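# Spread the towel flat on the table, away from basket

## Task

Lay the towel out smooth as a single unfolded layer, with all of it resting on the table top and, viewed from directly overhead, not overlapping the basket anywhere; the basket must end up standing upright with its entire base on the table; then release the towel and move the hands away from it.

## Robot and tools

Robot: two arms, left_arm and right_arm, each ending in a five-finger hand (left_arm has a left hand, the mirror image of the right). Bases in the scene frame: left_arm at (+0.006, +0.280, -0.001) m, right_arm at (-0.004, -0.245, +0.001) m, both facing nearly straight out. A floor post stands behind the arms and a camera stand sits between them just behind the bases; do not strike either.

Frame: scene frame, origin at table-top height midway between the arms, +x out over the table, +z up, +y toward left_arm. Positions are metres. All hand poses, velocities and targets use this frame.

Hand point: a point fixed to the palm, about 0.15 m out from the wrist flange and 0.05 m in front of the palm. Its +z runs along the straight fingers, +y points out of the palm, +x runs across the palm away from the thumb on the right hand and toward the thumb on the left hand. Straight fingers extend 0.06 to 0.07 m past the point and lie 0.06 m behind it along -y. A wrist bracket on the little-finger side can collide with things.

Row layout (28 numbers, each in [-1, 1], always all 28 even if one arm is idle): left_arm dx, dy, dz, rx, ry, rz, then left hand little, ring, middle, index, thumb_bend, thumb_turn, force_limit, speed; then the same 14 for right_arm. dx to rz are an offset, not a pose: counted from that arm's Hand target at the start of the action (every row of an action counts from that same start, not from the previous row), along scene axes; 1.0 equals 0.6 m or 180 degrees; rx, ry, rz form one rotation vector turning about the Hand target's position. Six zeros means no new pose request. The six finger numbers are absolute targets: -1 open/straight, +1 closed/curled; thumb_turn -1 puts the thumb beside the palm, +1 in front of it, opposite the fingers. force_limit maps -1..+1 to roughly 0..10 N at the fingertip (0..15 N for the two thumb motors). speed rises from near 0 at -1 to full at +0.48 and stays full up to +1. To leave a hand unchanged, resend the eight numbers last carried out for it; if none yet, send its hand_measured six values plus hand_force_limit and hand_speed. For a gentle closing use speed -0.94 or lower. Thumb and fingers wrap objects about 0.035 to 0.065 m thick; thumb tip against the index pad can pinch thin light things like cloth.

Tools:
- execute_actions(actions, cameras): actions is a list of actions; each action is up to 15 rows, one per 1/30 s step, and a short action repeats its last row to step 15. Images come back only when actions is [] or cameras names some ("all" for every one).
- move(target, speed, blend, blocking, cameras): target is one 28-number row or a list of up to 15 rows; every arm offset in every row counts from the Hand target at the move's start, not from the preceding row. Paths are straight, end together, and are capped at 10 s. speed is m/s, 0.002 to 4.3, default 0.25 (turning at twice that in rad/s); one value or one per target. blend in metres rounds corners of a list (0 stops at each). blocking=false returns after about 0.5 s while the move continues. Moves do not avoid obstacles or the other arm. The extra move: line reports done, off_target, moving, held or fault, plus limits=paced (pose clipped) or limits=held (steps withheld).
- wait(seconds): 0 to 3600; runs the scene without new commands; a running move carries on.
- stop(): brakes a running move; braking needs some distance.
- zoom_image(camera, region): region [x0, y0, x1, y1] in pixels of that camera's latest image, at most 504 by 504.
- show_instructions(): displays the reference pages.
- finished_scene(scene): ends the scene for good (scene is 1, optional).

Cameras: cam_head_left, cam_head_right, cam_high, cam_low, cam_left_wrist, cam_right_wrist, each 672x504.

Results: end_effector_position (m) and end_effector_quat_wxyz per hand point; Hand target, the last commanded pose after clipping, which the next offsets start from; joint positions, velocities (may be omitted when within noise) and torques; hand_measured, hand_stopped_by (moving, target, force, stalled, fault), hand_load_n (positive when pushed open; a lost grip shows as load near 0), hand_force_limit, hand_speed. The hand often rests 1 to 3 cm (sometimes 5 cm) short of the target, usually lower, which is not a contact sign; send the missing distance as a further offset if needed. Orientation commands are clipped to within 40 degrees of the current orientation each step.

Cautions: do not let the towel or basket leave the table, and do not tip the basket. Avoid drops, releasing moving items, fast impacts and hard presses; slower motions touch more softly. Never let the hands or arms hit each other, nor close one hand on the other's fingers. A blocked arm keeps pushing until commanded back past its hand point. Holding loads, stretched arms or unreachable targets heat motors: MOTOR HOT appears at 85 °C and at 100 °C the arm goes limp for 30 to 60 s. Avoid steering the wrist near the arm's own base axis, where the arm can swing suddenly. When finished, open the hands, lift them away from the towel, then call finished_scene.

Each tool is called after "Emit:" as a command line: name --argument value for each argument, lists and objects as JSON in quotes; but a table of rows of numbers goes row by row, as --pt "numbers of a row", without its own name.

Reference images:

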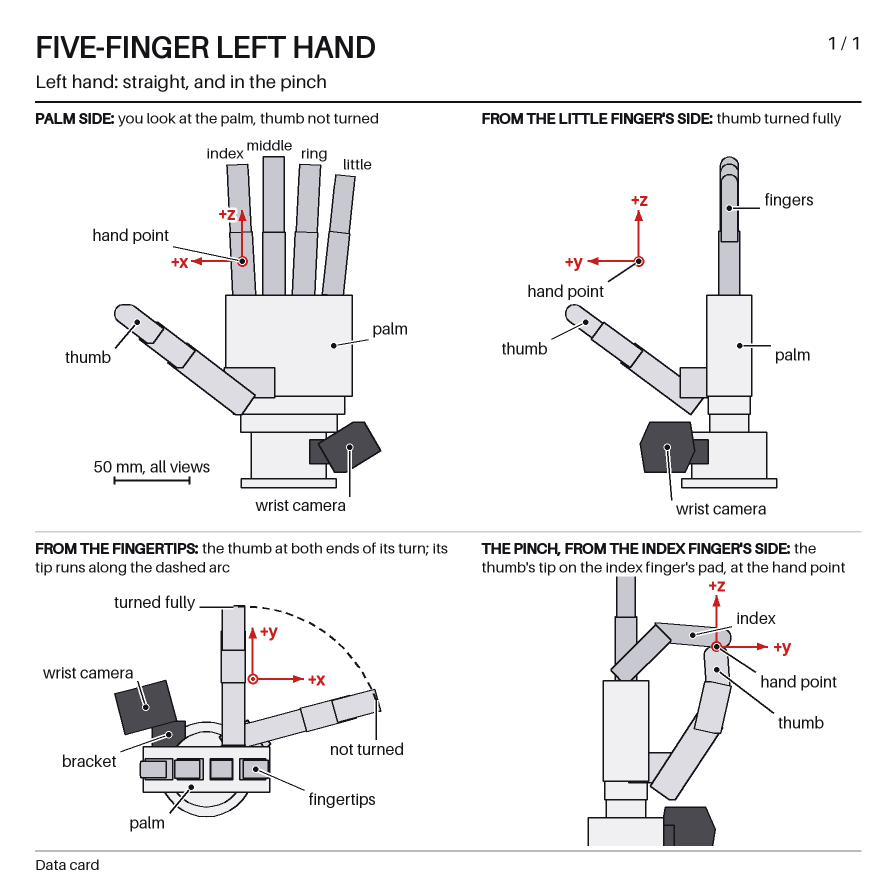

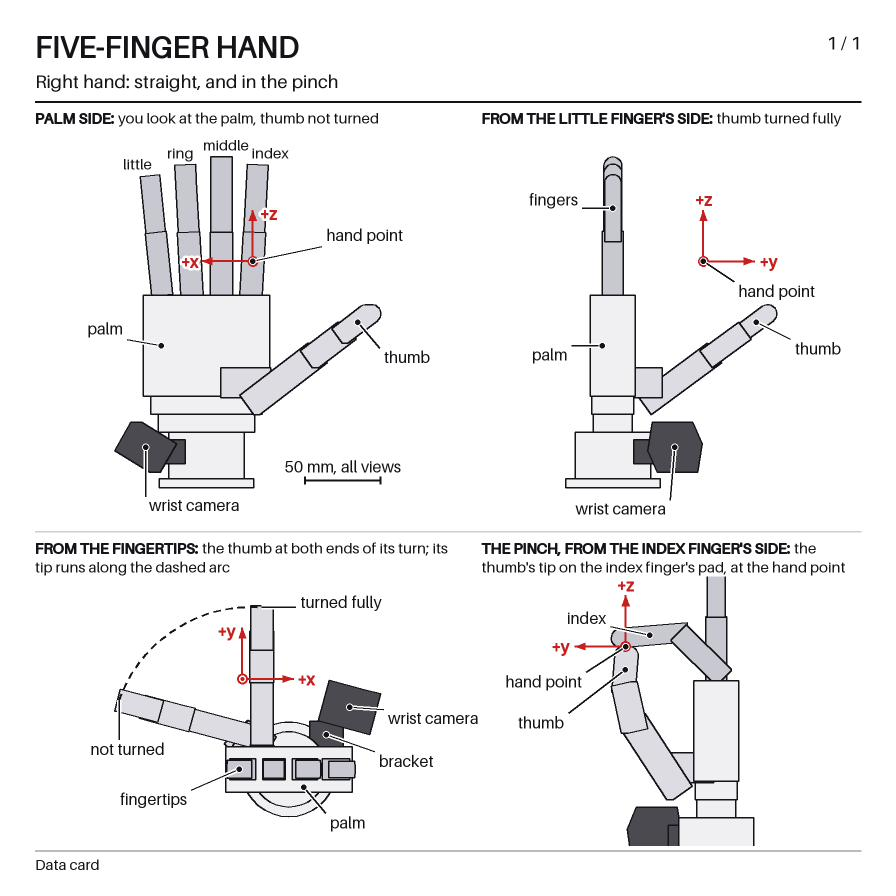

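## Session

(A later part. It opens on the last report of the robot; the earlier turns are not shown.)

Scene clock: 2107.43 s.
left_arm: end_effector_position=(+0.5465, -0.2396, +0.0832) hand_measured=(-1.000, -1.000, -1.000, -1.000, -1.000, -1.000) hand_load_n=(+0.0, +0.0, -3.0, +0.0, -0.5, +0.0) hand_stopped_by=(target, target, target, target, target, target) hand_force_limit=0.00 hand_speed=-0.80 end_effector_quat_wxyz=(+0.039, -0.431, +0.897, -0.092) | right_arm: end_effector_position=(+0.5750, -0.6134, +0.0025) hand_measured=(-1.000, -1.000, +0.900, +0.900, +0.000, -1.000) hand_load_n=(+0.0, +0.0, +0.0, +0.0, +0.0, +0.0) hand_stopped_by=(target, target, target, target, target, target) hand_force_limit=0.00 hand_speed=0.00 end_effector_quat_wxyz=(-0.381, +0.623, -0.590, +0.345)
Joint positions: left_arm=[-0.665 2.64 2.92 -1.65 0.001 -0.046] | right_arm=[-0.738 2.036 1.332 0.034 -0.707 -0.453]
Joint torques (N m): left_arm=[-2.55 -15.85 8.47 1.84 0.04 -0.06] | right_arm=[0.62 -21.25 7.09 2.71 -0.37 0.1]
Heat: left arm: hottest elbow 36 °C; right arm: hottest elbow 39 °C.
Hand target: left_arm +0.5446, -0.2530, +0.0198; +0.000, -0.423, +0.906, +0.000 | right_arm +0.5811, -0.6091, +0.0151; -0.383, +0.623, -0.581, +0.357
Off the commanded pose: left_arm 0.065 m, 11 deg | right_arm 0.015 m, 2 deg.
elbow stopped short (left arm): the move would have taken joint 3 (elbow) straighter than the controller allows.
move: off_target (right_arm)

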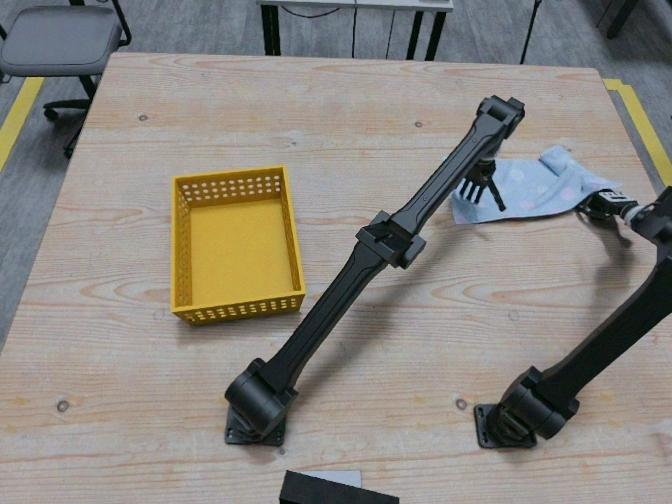

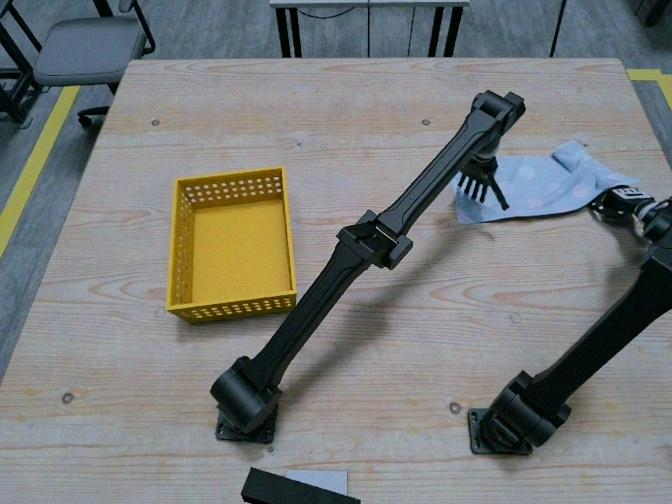

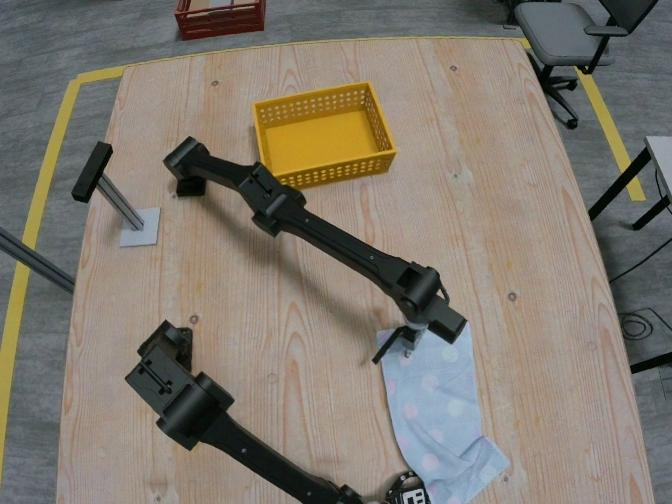

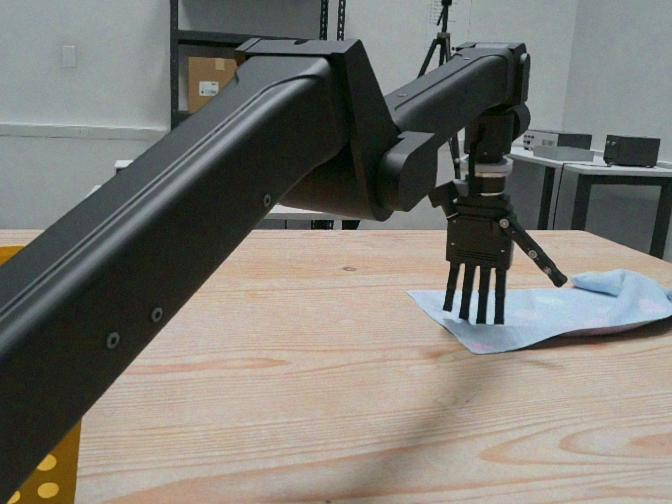

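Emit:
move --pt "0 0 0 0 0 0 -1 -1 -1 -1 -1 -1 0 -0.8 -0.2 0.0 0 0 0 0 -1 -1 0.9 0.9 0 -1 0 0" --pt "0 0 0 0 0 0 -1 -1 -1 -1 -1 -1 0 -0.8 -0.25 0.12 0.25 0 0 0 -1 -1 0.9 0.9 0 -1 0 0" --speed 0.12 --cameras '["cam_head_left","cam_head_right","cam_high","cam_low","cam_right_wrist"]'

Emit:
zoom_image --camera "cam_head_right" --region '[560, 130, 660, 230]'

Emit:
zoom_image --camera "cam_high" --region '[300, 400, 500, 504]'

Emit:
zoom_image --camera "cam_low" --region '[560, 240, 672, 380]'

Scene clock: 2182.00 s.
left_arm: end_effector_position=(+0.5465, -0.2396, +0.0832) hand_measured=(-1.000, -1.000, -1.000, -1.000, -1.000, -1.000) hand_load_n=(+0.0, +0.0, -2.5, +0.0, +0.0, +0.0) hand_stopped_by=(target, target, target, target, target, target) hand_force_limit=0.00 hand_speed=-0.80 end_effector_quat_wxyz=(+0.039, -0.431, +0.897, -0.092) | right_arm: end_effector_position=(+0.4309, -0.5446, +0.1627) hand_measured=(-1.000, -1.000, +0.900, +0.900, +0.000, -1.000) hand_load_n=(+0.0, +0.0, +0.0, +0.0, +0.0, +0.0) hand_stopped_by=(target, target, target, target, target, target) hand_force_limit=0.00 hand_speed=0.00 end_effector_quat_wxyz=(-0.380, +0.623, -0.580, +0.362)
Joint positions: left_arm=[-0.665 2.64 2.92 -1.65 0.001 -0.046] | right_arm=[-0.845 1.453 1.007 -0.248 -0.791 -0.545]
Joint torques (N m): left_arm=[-2.55 -15.85 8.47 1.84 0.04 -0.06] | right_arm=[0.62 -13.68 8.62 1.2 -0.49 0.09]
Heat: left arm: hottest elbow 36 °C; right arm: hottest elbow 35 °C.
Hand target: left_arm +0.5446, -0.2530, +0.0198; +0.000, -0.423, +0.906, +0.000 | right_arm +0.4311, -0.5370, +0.1650; -0.383, +0.624, -0.581, +0.356
Off the commanded pose: left_arm 0.065 m, 11 deg | right_arm 0.008 m, 1 deg.
elbow stopped short (left arm): the move would have taken joint 3 (elbow) straighter than the controller allows.
move: done
cam_right_wrist: T_world_to_cam=[[-0.37906, -0.3202, -0.86821, 0.13544], [-0.65917, 0.75192, 0.01048, 0.68577], [0.64947, 0.57627, -0.49608, 0.22833]] pos_world=[0.35508, -0.60386, 0.22368]

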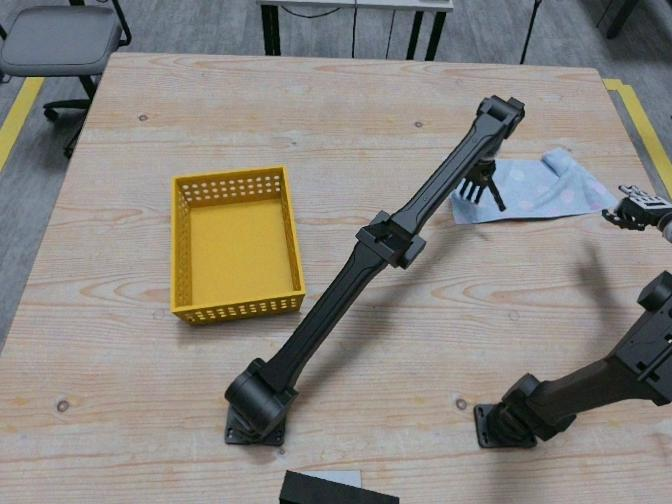

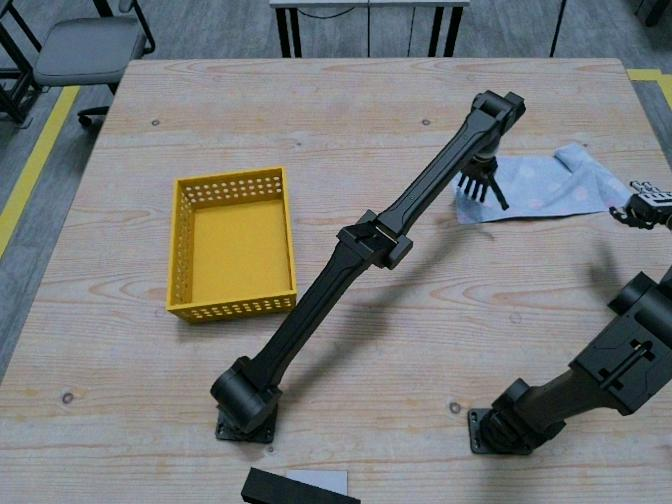

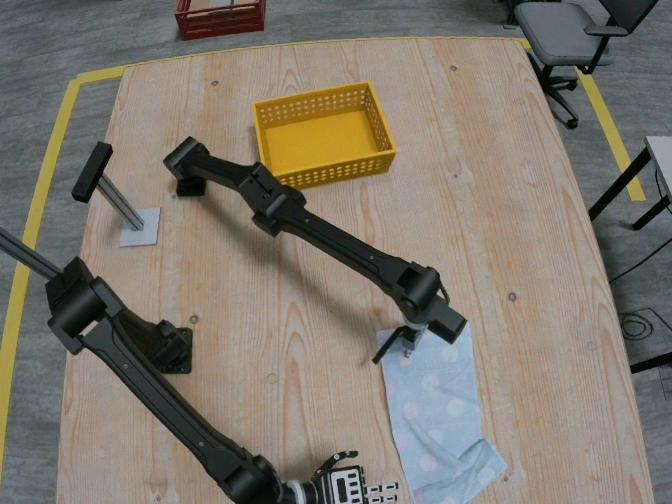

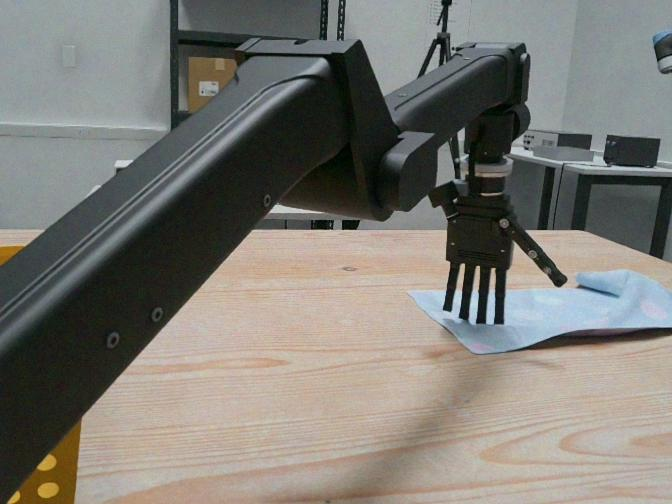

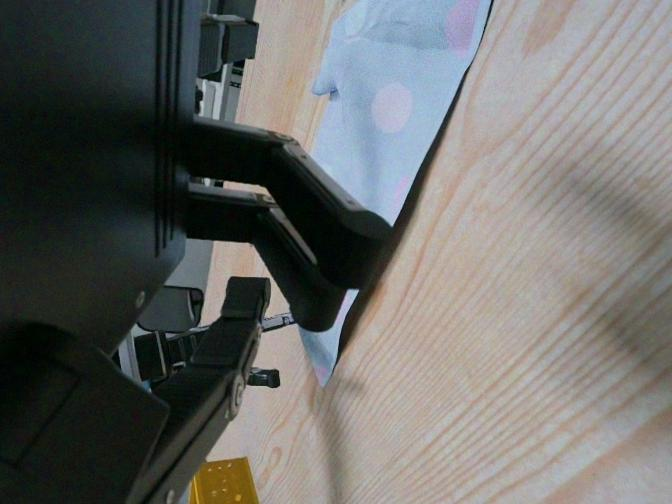

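Scaled by 5.040 from the camera's image (finer frame: 960x720).

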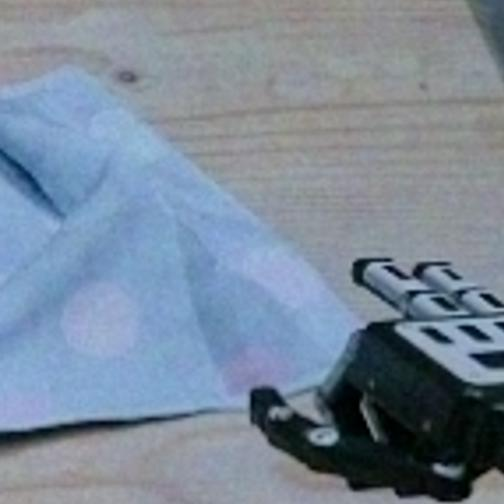

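Scaled by 2.520 from the camera's image (finer frame: 960x720).

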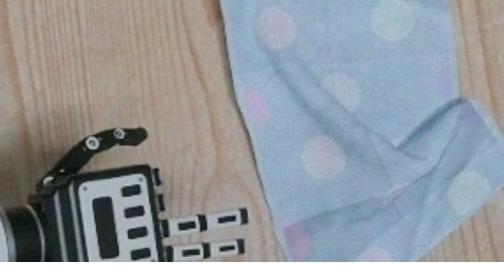

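Scaled by 3.600 from the camera's image (finer frame: 960x720).

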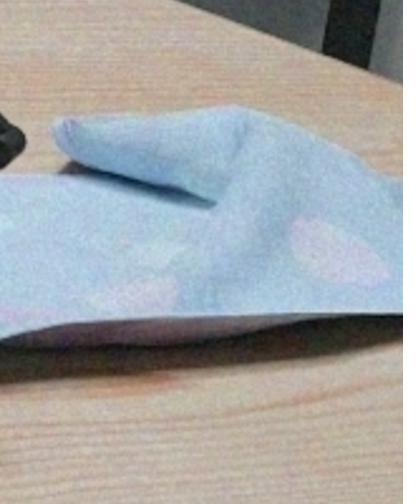

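Emit:
move --pt "0 0 0 0 0 0 -1 -1 -1 -1 -1 -1 0 -0.8 -0.15 0.1 0.1 0 0 0 -0.5 -0.5 -0.5 -0.3 -0.3 0.8 -0.2 0" --speed 0.2 --cameras '["cam_head_left","cam_head_right","cam_high","cam_low","cam_right_wrist"]'

Emit:
zoom_image --camera "cam_head_right" --region '[560, 140, 650, 230]'

Emit:
zoom_image --camera "cam_head_left" --region '[540, 140, 630, 230]'

Emit:
zoom_image --camera "cam_right_wrist" --region '[240, 0, 672, 300]'

Scene clock: 2190.53 s.
left_arm: end_effector_position=(+0.5465, -0.2396, +0.0832) hand_measured=(-1.000, -1.000, -1.000, -1.000, -1.000, -1.000) hand_load_n=(+0.0, +0.0, -2.5, +0.0, +0.5, -0.5) hand_stopped_by=(target, target, target, target, target, target) hand_force_limit=0.00 hand_speed=-0.80 end_effector_quat_wxyz=(+0.039, -0.431, +0.897, -0.092) | right_arm: end_effector_position=(+0.3464, -0.4777, +0.2278) hand_measured=(-0.500, -0.500, -0.500, -0.300, -0.300, +0.800) hand_load_n=(+0.0, +0.0, +0.0, +0.0, +0.0, +0.0) hand_stopped_by=(target, target, target, target, target, target) hand_force_limit=-0.20 hand_speed=0.00 end_effector_quat_wxyz=(-0.384, +0.624, -0.578, +0.359)
Joint positions: left_arm=[-0.665 2.64 2.92 -1.65 0.001 -0.046] | right_arm=[-0.908 1.113 0.894 -0.524 -0.848 -0.608]
Joint torques (N m): left_arm=[-2.55 -15.85 8.46 1.83 0.04 -0.06] | right_arm=[-1.14 -8.82 8.96 1.24 -0.68 -0.11]
Heat: left arm: hottest elbow 36 °C; right arm: hottest elbow 34 °C.
Hand target: left_arm +0.5446, -0.2530, +0.0198; +0.000, -0.423, +0.906, +0.000 | right_arm +0.3411, -0.4771, +0.2251; -0.383, +0.624, -0.581, +0.357
Off the commanded pose: left_arm 0.065 m, 11 deg | right_arm 0.006 m, 1 deg.
elbow stopped short (left arm): the move would have taken joint 3 (elbow) straighter than the controller allows.
move: done
cam_right_wrist: T_world_to_cam=[[-0.37478, -0.31835, -0.87074, 0.18123], [-0.66529, 0.74647, 0.01344, 0.57797], [0.6457, 0.58433, -0.49155, 0.28103]] pos_world=[0.27098, -0.53795, 0.28818]

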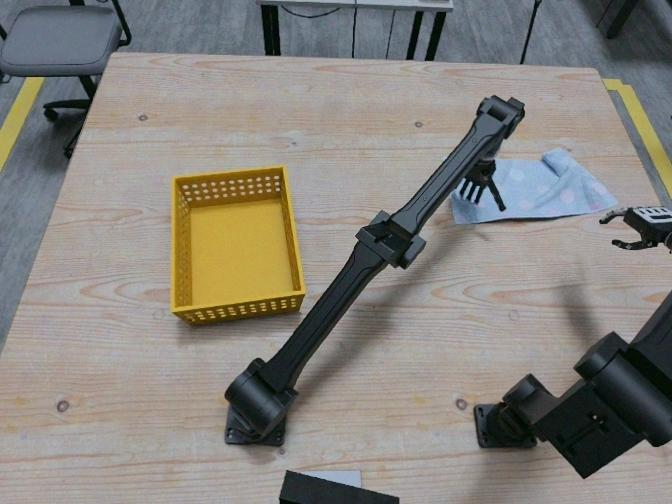

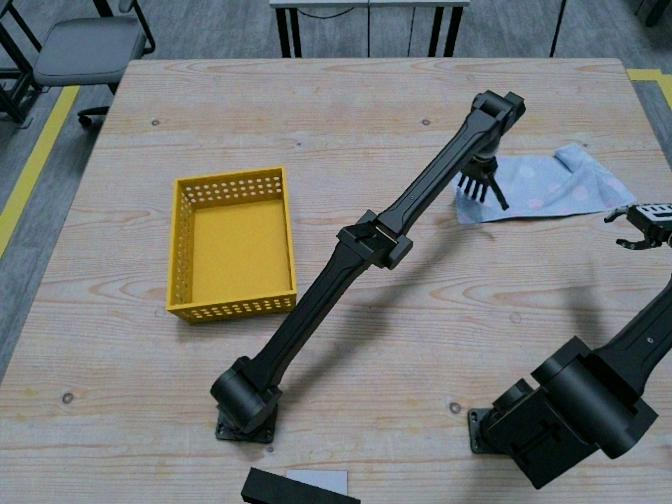

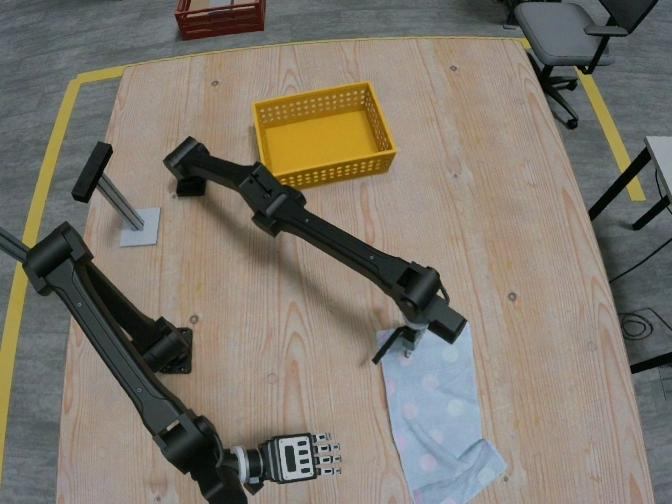

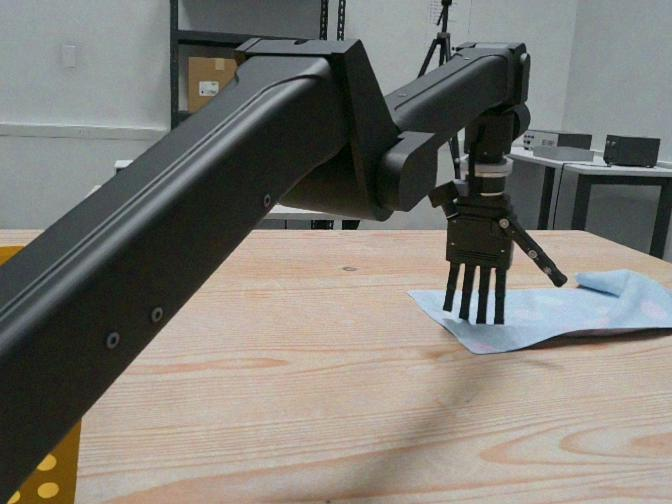

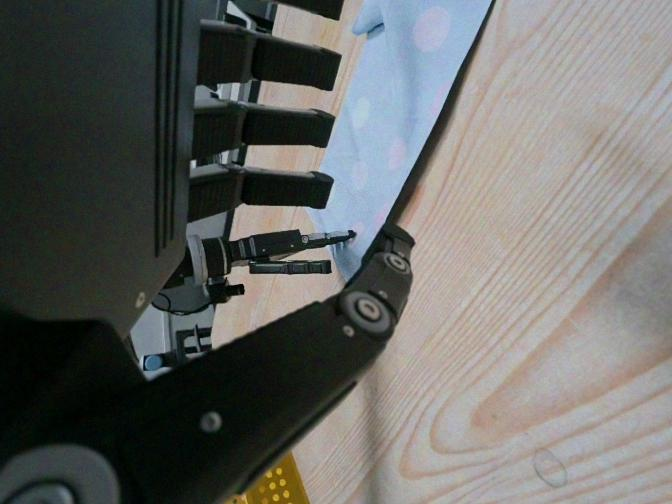

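Scaled by 5.600 from the camera's image (finer frame: 960x720).

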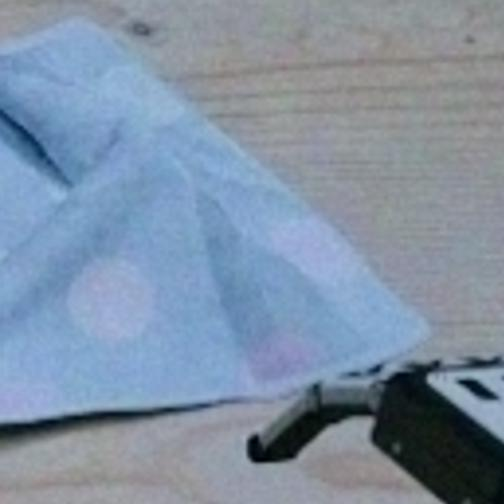

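Scaled by 5.600 from the camera's image (finer frame: 960x720).

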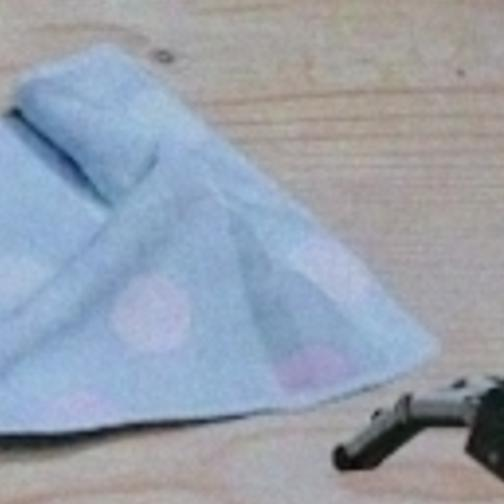

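Scaled by 1.167 from the camera's image (finer frame: 960x720).

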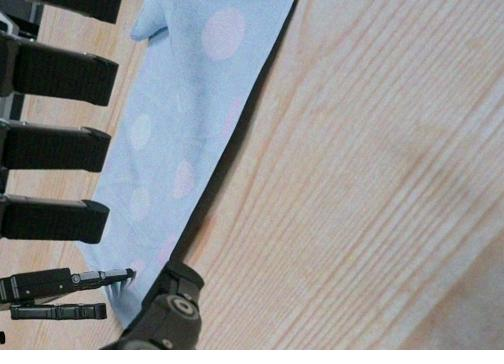

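Emit:
move --pt "0 0 0 0 0 0 -1 -1 -1 -1 -1 -1 0 -0.8 0.1 -0.125 -0.25 0 0 0 -1 -1 0.9 0.9 0 -1 0 0" --pt "0 0 0 0 0 0 -1 -1 -1 -1 -1 -1 0 -0.8 0.1 -0.135 -0.36 0 0 0 -1 -1 0.9 0.9 0 -1 0 0" --pt "0 0 0 0 0 0 -1 -1 -1 -1 -1 -1 0 -0.8 0.16 -0.135 -0.36 0 0 0 -1 -1 0.9 0.9 0 -1 0 0" --speed 0.15 --cameras '["cam_head_left","cam_head_right","cam_high"]'

Emit:
zoom_image --camera "cam_head_right" --region '[560, 150, 660, 250]'

Emit:
zoom_image --camera "cam_high" --region '[340, 400, 540, 504]'

Scene clock: 2226.03 s.
left_arm: end_effector_position=(+0.5465, -0.2396, +0.0832) hand_measured=(-1.000, -1.000, -1.000, -1.000, -1.000, -1.000) hand_load_n=(+0.0, +0.0, -2.5, +0.0, +0.0, +0.0) hand_stopped_by=(target, target, target, target, target, target) hand_force_limit=0.00 hand_speed=-0.80 end_effector_quat_wxyz=(+0.039, -0.431, +0.897, -0.092) | right_arm: end_effector_position=(+0.4227, -0.5559, +0.0219) hand_measured=(-1.000, -1.000, +0.900, +0.240, +0.000, -1.000) hand_load_n=(+0.0, +0.0, +0.0, -8.0, +0.0, -0.5) hand_stopped_by=(target, target, target, force, target, target) hand_force_limit=0.00 hand_speed=0.00 end_effector_quat_wxyz=(-0.386, +0.615, -0.586, +0.359)
Joint positions: left_arm=[-0.665 2.64 2.92 -1.65 0.001 -0.046] | right_arm=[-0.88 1.712 0.86 0.144 -0.82 -0.547]
Joint torques (N m): left_arm=[-2.55 -15.85 8.49 1.84 0.04 -0.06] | right_arm=[1.79 -10.11 9.01 2.3 -0.01 -0.06]
Heat: left arm: hottest elbow 36 °C; right arm: hottest elbow 35 °C.
Hand target: left_arm +0.5446, -0.2530, +0.0198; +0.000, -0.423, +0.906, +0.000 | right_arm +0.4371, -0.5580, +0.0090; -0.383, +0.624, -0.581, +0.356
Off the commanded pose: left_arm 0.065 m, 11 deg | right_arm 0.019 m, 1 deg.
elbow stopped short (left arm): the move would have taken joint 3 (elbow) straighter than the controller allows.
move: off_target (right_arm)

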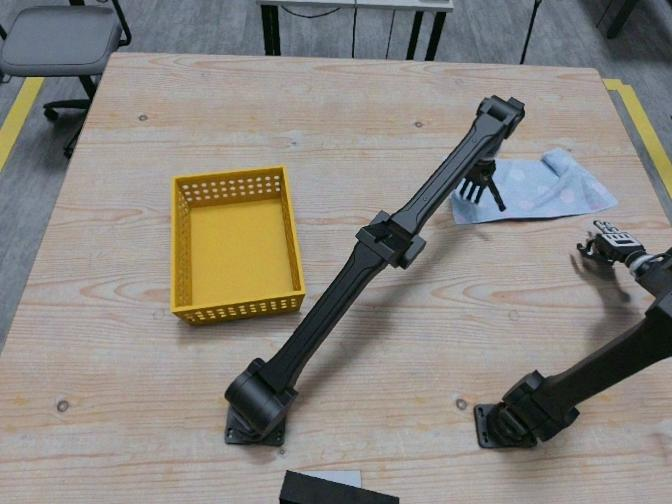

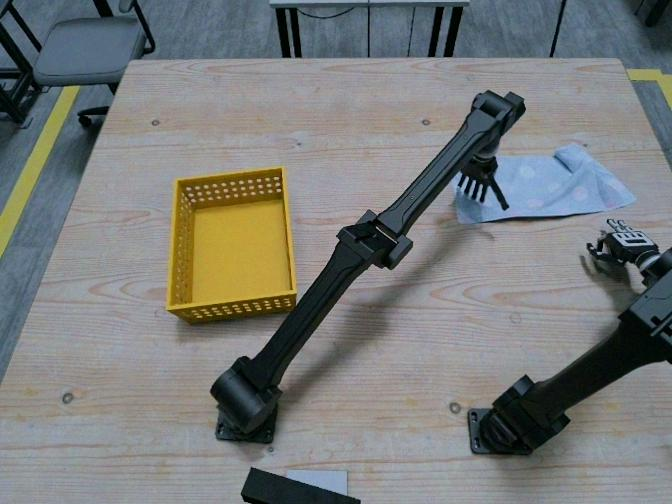

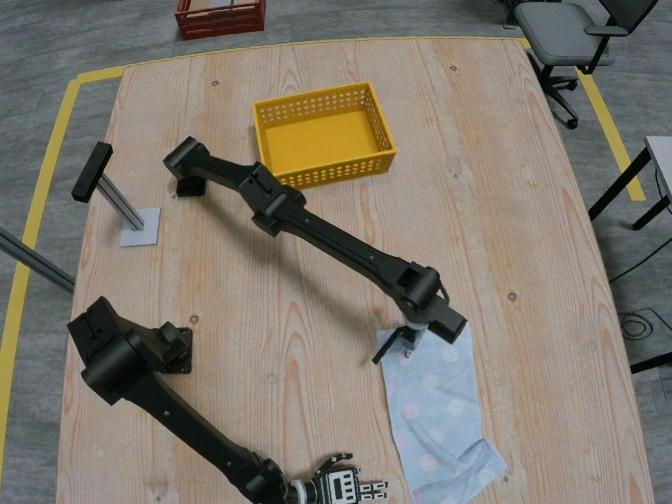

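Scaled by 5.040 from the camera's image (finer frame: 960x720).

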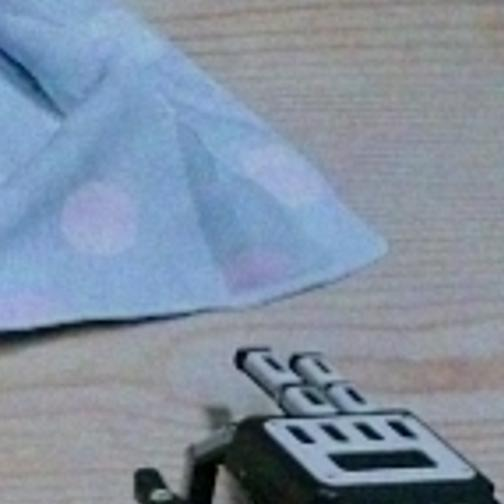

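Scaled by 2.520 from the camera's image (finer frame: 960x720).

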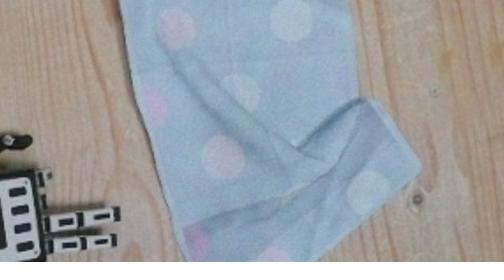

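Emit:
move --pt "0 0 0 0 0 0 -1 -1 -1 -1 -1 -1 0 -0.8 0.0 0 0.1 0 0 0 -1 -1 0.9 0.0 0 -1 0 0" --pt "0 0 0 0 0 0 -1 -1 -1 -1 -1 -1 0 -0.8 0 0 0.1 0 0 0 -1 -1 0.9 0.9 0 -1 0 0" --pt "0 0 0 0 0 0 -1 -1 -1 -1 -1 -1 0 -0.8 0.015 0.015 0 0 0 0 -1 -1 0.9 0.9 0 -1 0 0" --speed 0.12 --cameras '["cam_head_left","cam_head_right","cam_high"]'

Emit:
zoom_image --camera "cam_head_right" --region '[560, 150, 660, 250]'

Emit:
zoom_image --camera "cam_high" --region '[340, 400, 540, 504]'

Scene clock: 2236.93 s.
left_arm: end_effector_position=(+0.5465, -0.2396, +0.0832) hand_measured=(-1.000, -1.000, -1.000, -1.000, -1.000, -1.000) hand_load_n=(+0.0, +0.0, -2.5, +0.0, +0.0, -0.5) hand_stopped_by=(target, target, target, target, target, target) hand_force_limit=0.00 hand_speed=-0.80 end_effector_quat_wxyz=(+0.039, -0.431, +0.897, -0.092) | right_arm: end_effector_position=(+0.4397, -0.5495, +0.0082) hand_measured=(-1.000, -1.000, +0.900, +0.900, +0.000, -1.000) hand_load_n=(+0.0, +0.0, +0.0, +0.0, +0.0, -0.5) hand_stopped_by=(target, target, target, target, target, target) hand_force_limit=0.00 hand_speed=0.00 end_effector_quat_wxyz=(-0.381, +0.623, -0.586, +0.351)
Joint positions: left_arm=[-0.665 2.64 2.92 -1.65 0.001 -0.046] | right_arm=[-0.838 1.754 0.883 0.157 -0.785 -0.539]
Joint torques (N m): left_arm=[-2.55 -15.85 8.49 1.84 0.04 -0.06] | right_arm=[0.44 -14.1 6.97 2.69 -0.49 0.12]
Heat: left arm: hottest elbow 36 °C; right arm: hottest elbow 35 °C.
Hand target: left_arm +0.5446, -0.2530, +0.0198; +0.000, -0.423, +0.906, +0.000 | right_arm +0.4461, -0.5492, +0.0091; -0.382, +0.624, -0.581, +0.357
Off the commanded pose: left_arm 0.065 m, 11 deg | right_arm 0.006 m, 1 deg.
elbow stopped short (left arm): the move would have taken joint 3 (elbow) straighter than the controller allows.
move: done; target 2's new numbers were sent with right_arm's hand 0.033 m and 3 deg from that target

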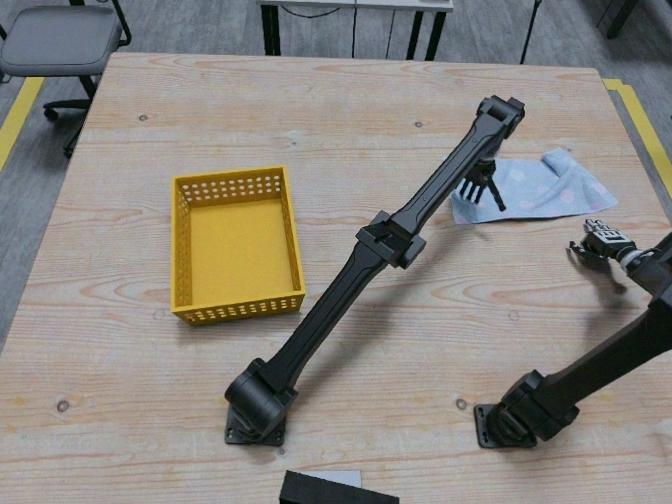

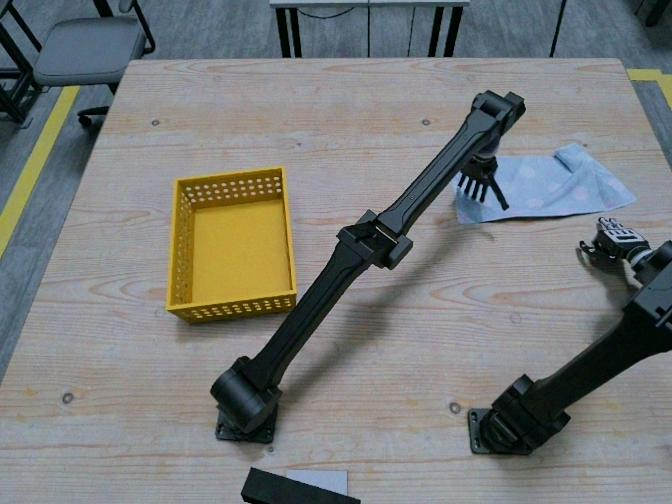

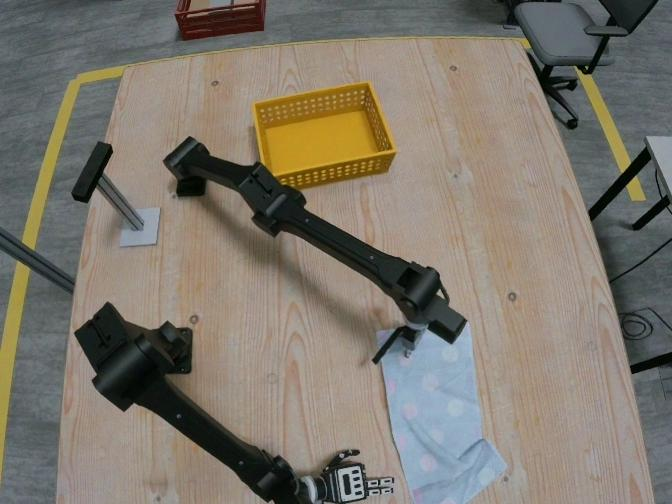

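Scaled by 5.040 from the camera's image (finer frame: 960x720).

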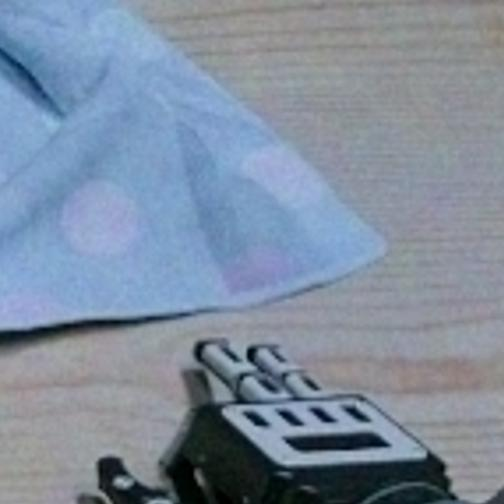

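Scaled by 2.520 from the camera's image (finer frame: 960x720).

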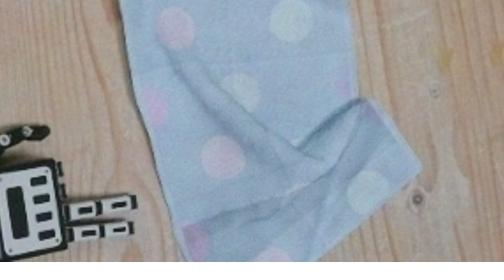

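Emit:
move --pt "0 0 0 0 0 0 -1 -1 -1 -1 -1 -1 0 -0.8 0.0 0.04 -0.01 0 0 0 -1 -1 0.9 0.9 0 -1 0 0" --pt "0 0 0 0 0 0 -1 -1 -1 -1 -1 -1 0 -0.8 0.1 0.04 -0.008 0 0 0 -1 -1 0.9 0.9 0 -1 0 0" --speed 0.1 --cameras '["cam_head_left","cam_head_right","cam_high","cam_low"]'

Emit:
zoom_image --camera "cam_head_right" --region '[560, 150, 660, 250]'

Emit:
zoom_image --camera "cam_high" --region '[340, 400, 540, 504]'

Emit:
zoom_image --camera "cam_low" --region '[532, 240, 672, 380]'

Scene clock: 2245.70 s.
left_arm: end_effector_position=(+0.5465, -0.2396, +0.0832) hand_measured=(-1.000, -1.000, -1.000, -1.000, -1.000, -1.000) hand_load_n=(+0.0, +0.0, -2.5, +0.0, +0.0, +0.0) hand_stopped_by=(target, target, target, target, target, target) hand_force_limit=0.00 hand_speed=-0.80 end_effector_quat_wxyz=(+0.039, -0.431, +0.897, -0.092) | right_arm: end_effector_position=(+0.4861, -0.5145, -0.0034) hand_measured=(-1.000, -1.000, +0.900, +0.900, +0.000, -1.000) hand_load_n=(+0.0, +0.0, +0.0, +0.0, +0.0, +0.0) hand_stopped_by=(target, target, target, target, target, target) hand_force_limit=0.00 hand_speed=0.00 end_effector_quat_wxyz=(-0.381, +0.624, -0.591, +0.341)
Joint positions: left_arm=[-0.665 2.64 2.92 -1.65 0.001 -0.046] | right_arm=[-0.714 1.799 0.903 0.23 -0.69 -0.436]
Joint torques (N m): left_arm=[-2.61 -15.85 8.47 1.83 0.04 -0.06] | right_arm=[0.56 -13.45 9.99 2.55 -0.3 0.1]
Heat: left arm: hottest elbow 36 °C; right arm: hottest elbow 35 °C.
Hand target: left_arm +0.5446, -0.2530, +0.0198; +0.000, -0.423, +0.906, +0.000 | right_arm +0.5060, -0.5251, +0.0042; -0.383, +0.624, -0.581, +0.356
Off the commanded pose: left_arm 0.065 m, 11 deg | right_arm 0.024 m, 2 deg.
elbow stopped short (left arm): the move would have taken joint 3 (elbow) straighter than the controller allows.
move: off_target (right_arm)

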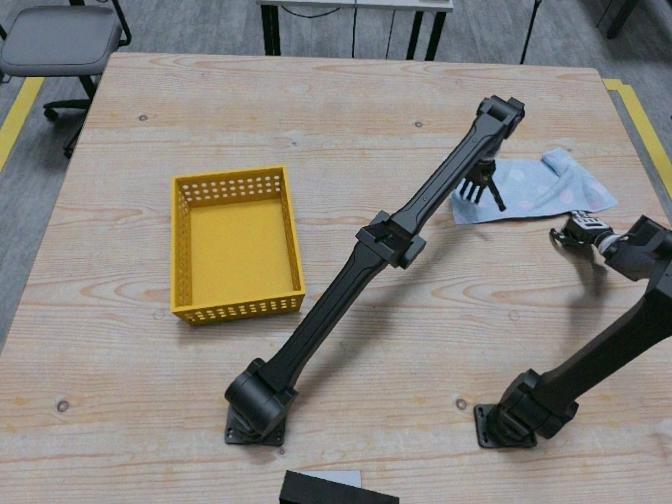

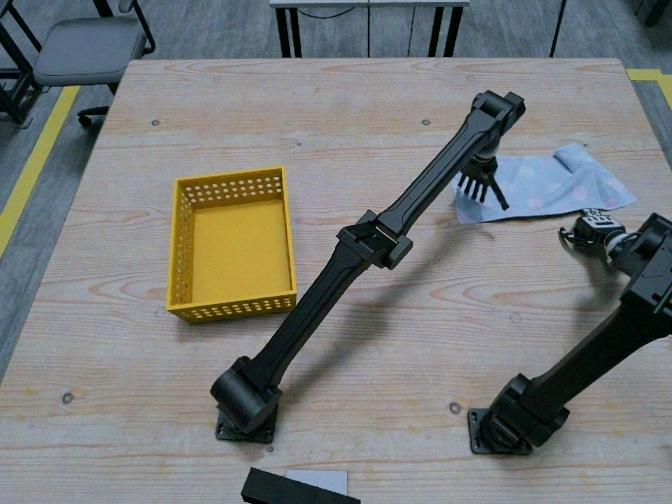

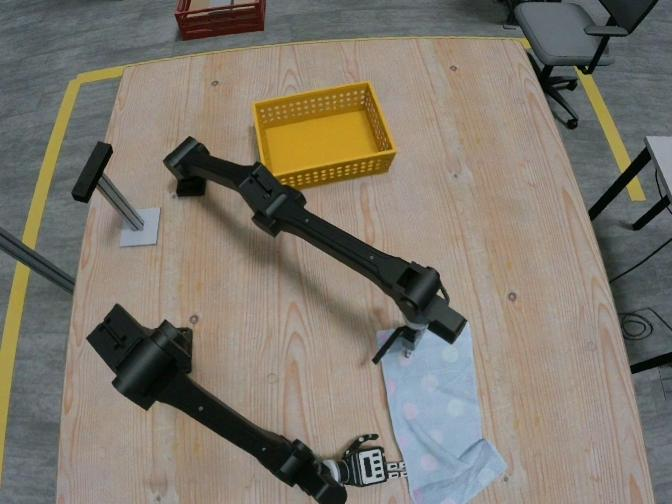

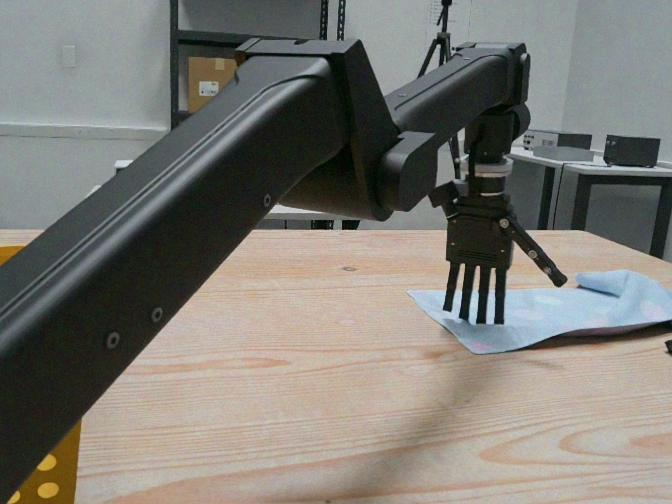

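Scaled by 5.040 from the camera's image (finer frame: 960x720).

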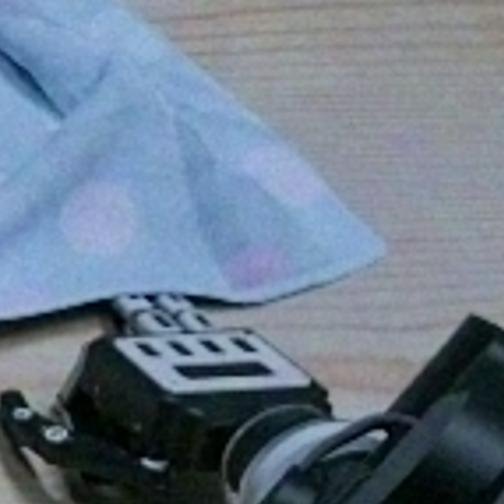

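Scaled by 2.520 from the camera's image (finer frame: 960x720).

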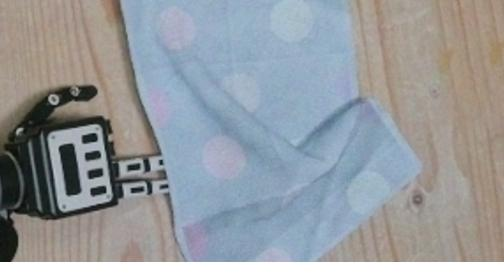

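Scaled by 3.600 from the camera's image (finer frame: 960x720).

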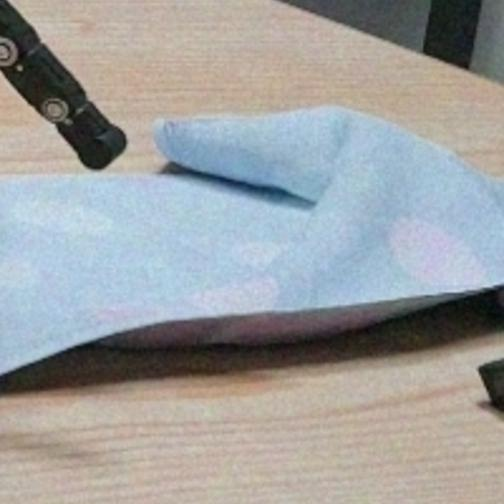

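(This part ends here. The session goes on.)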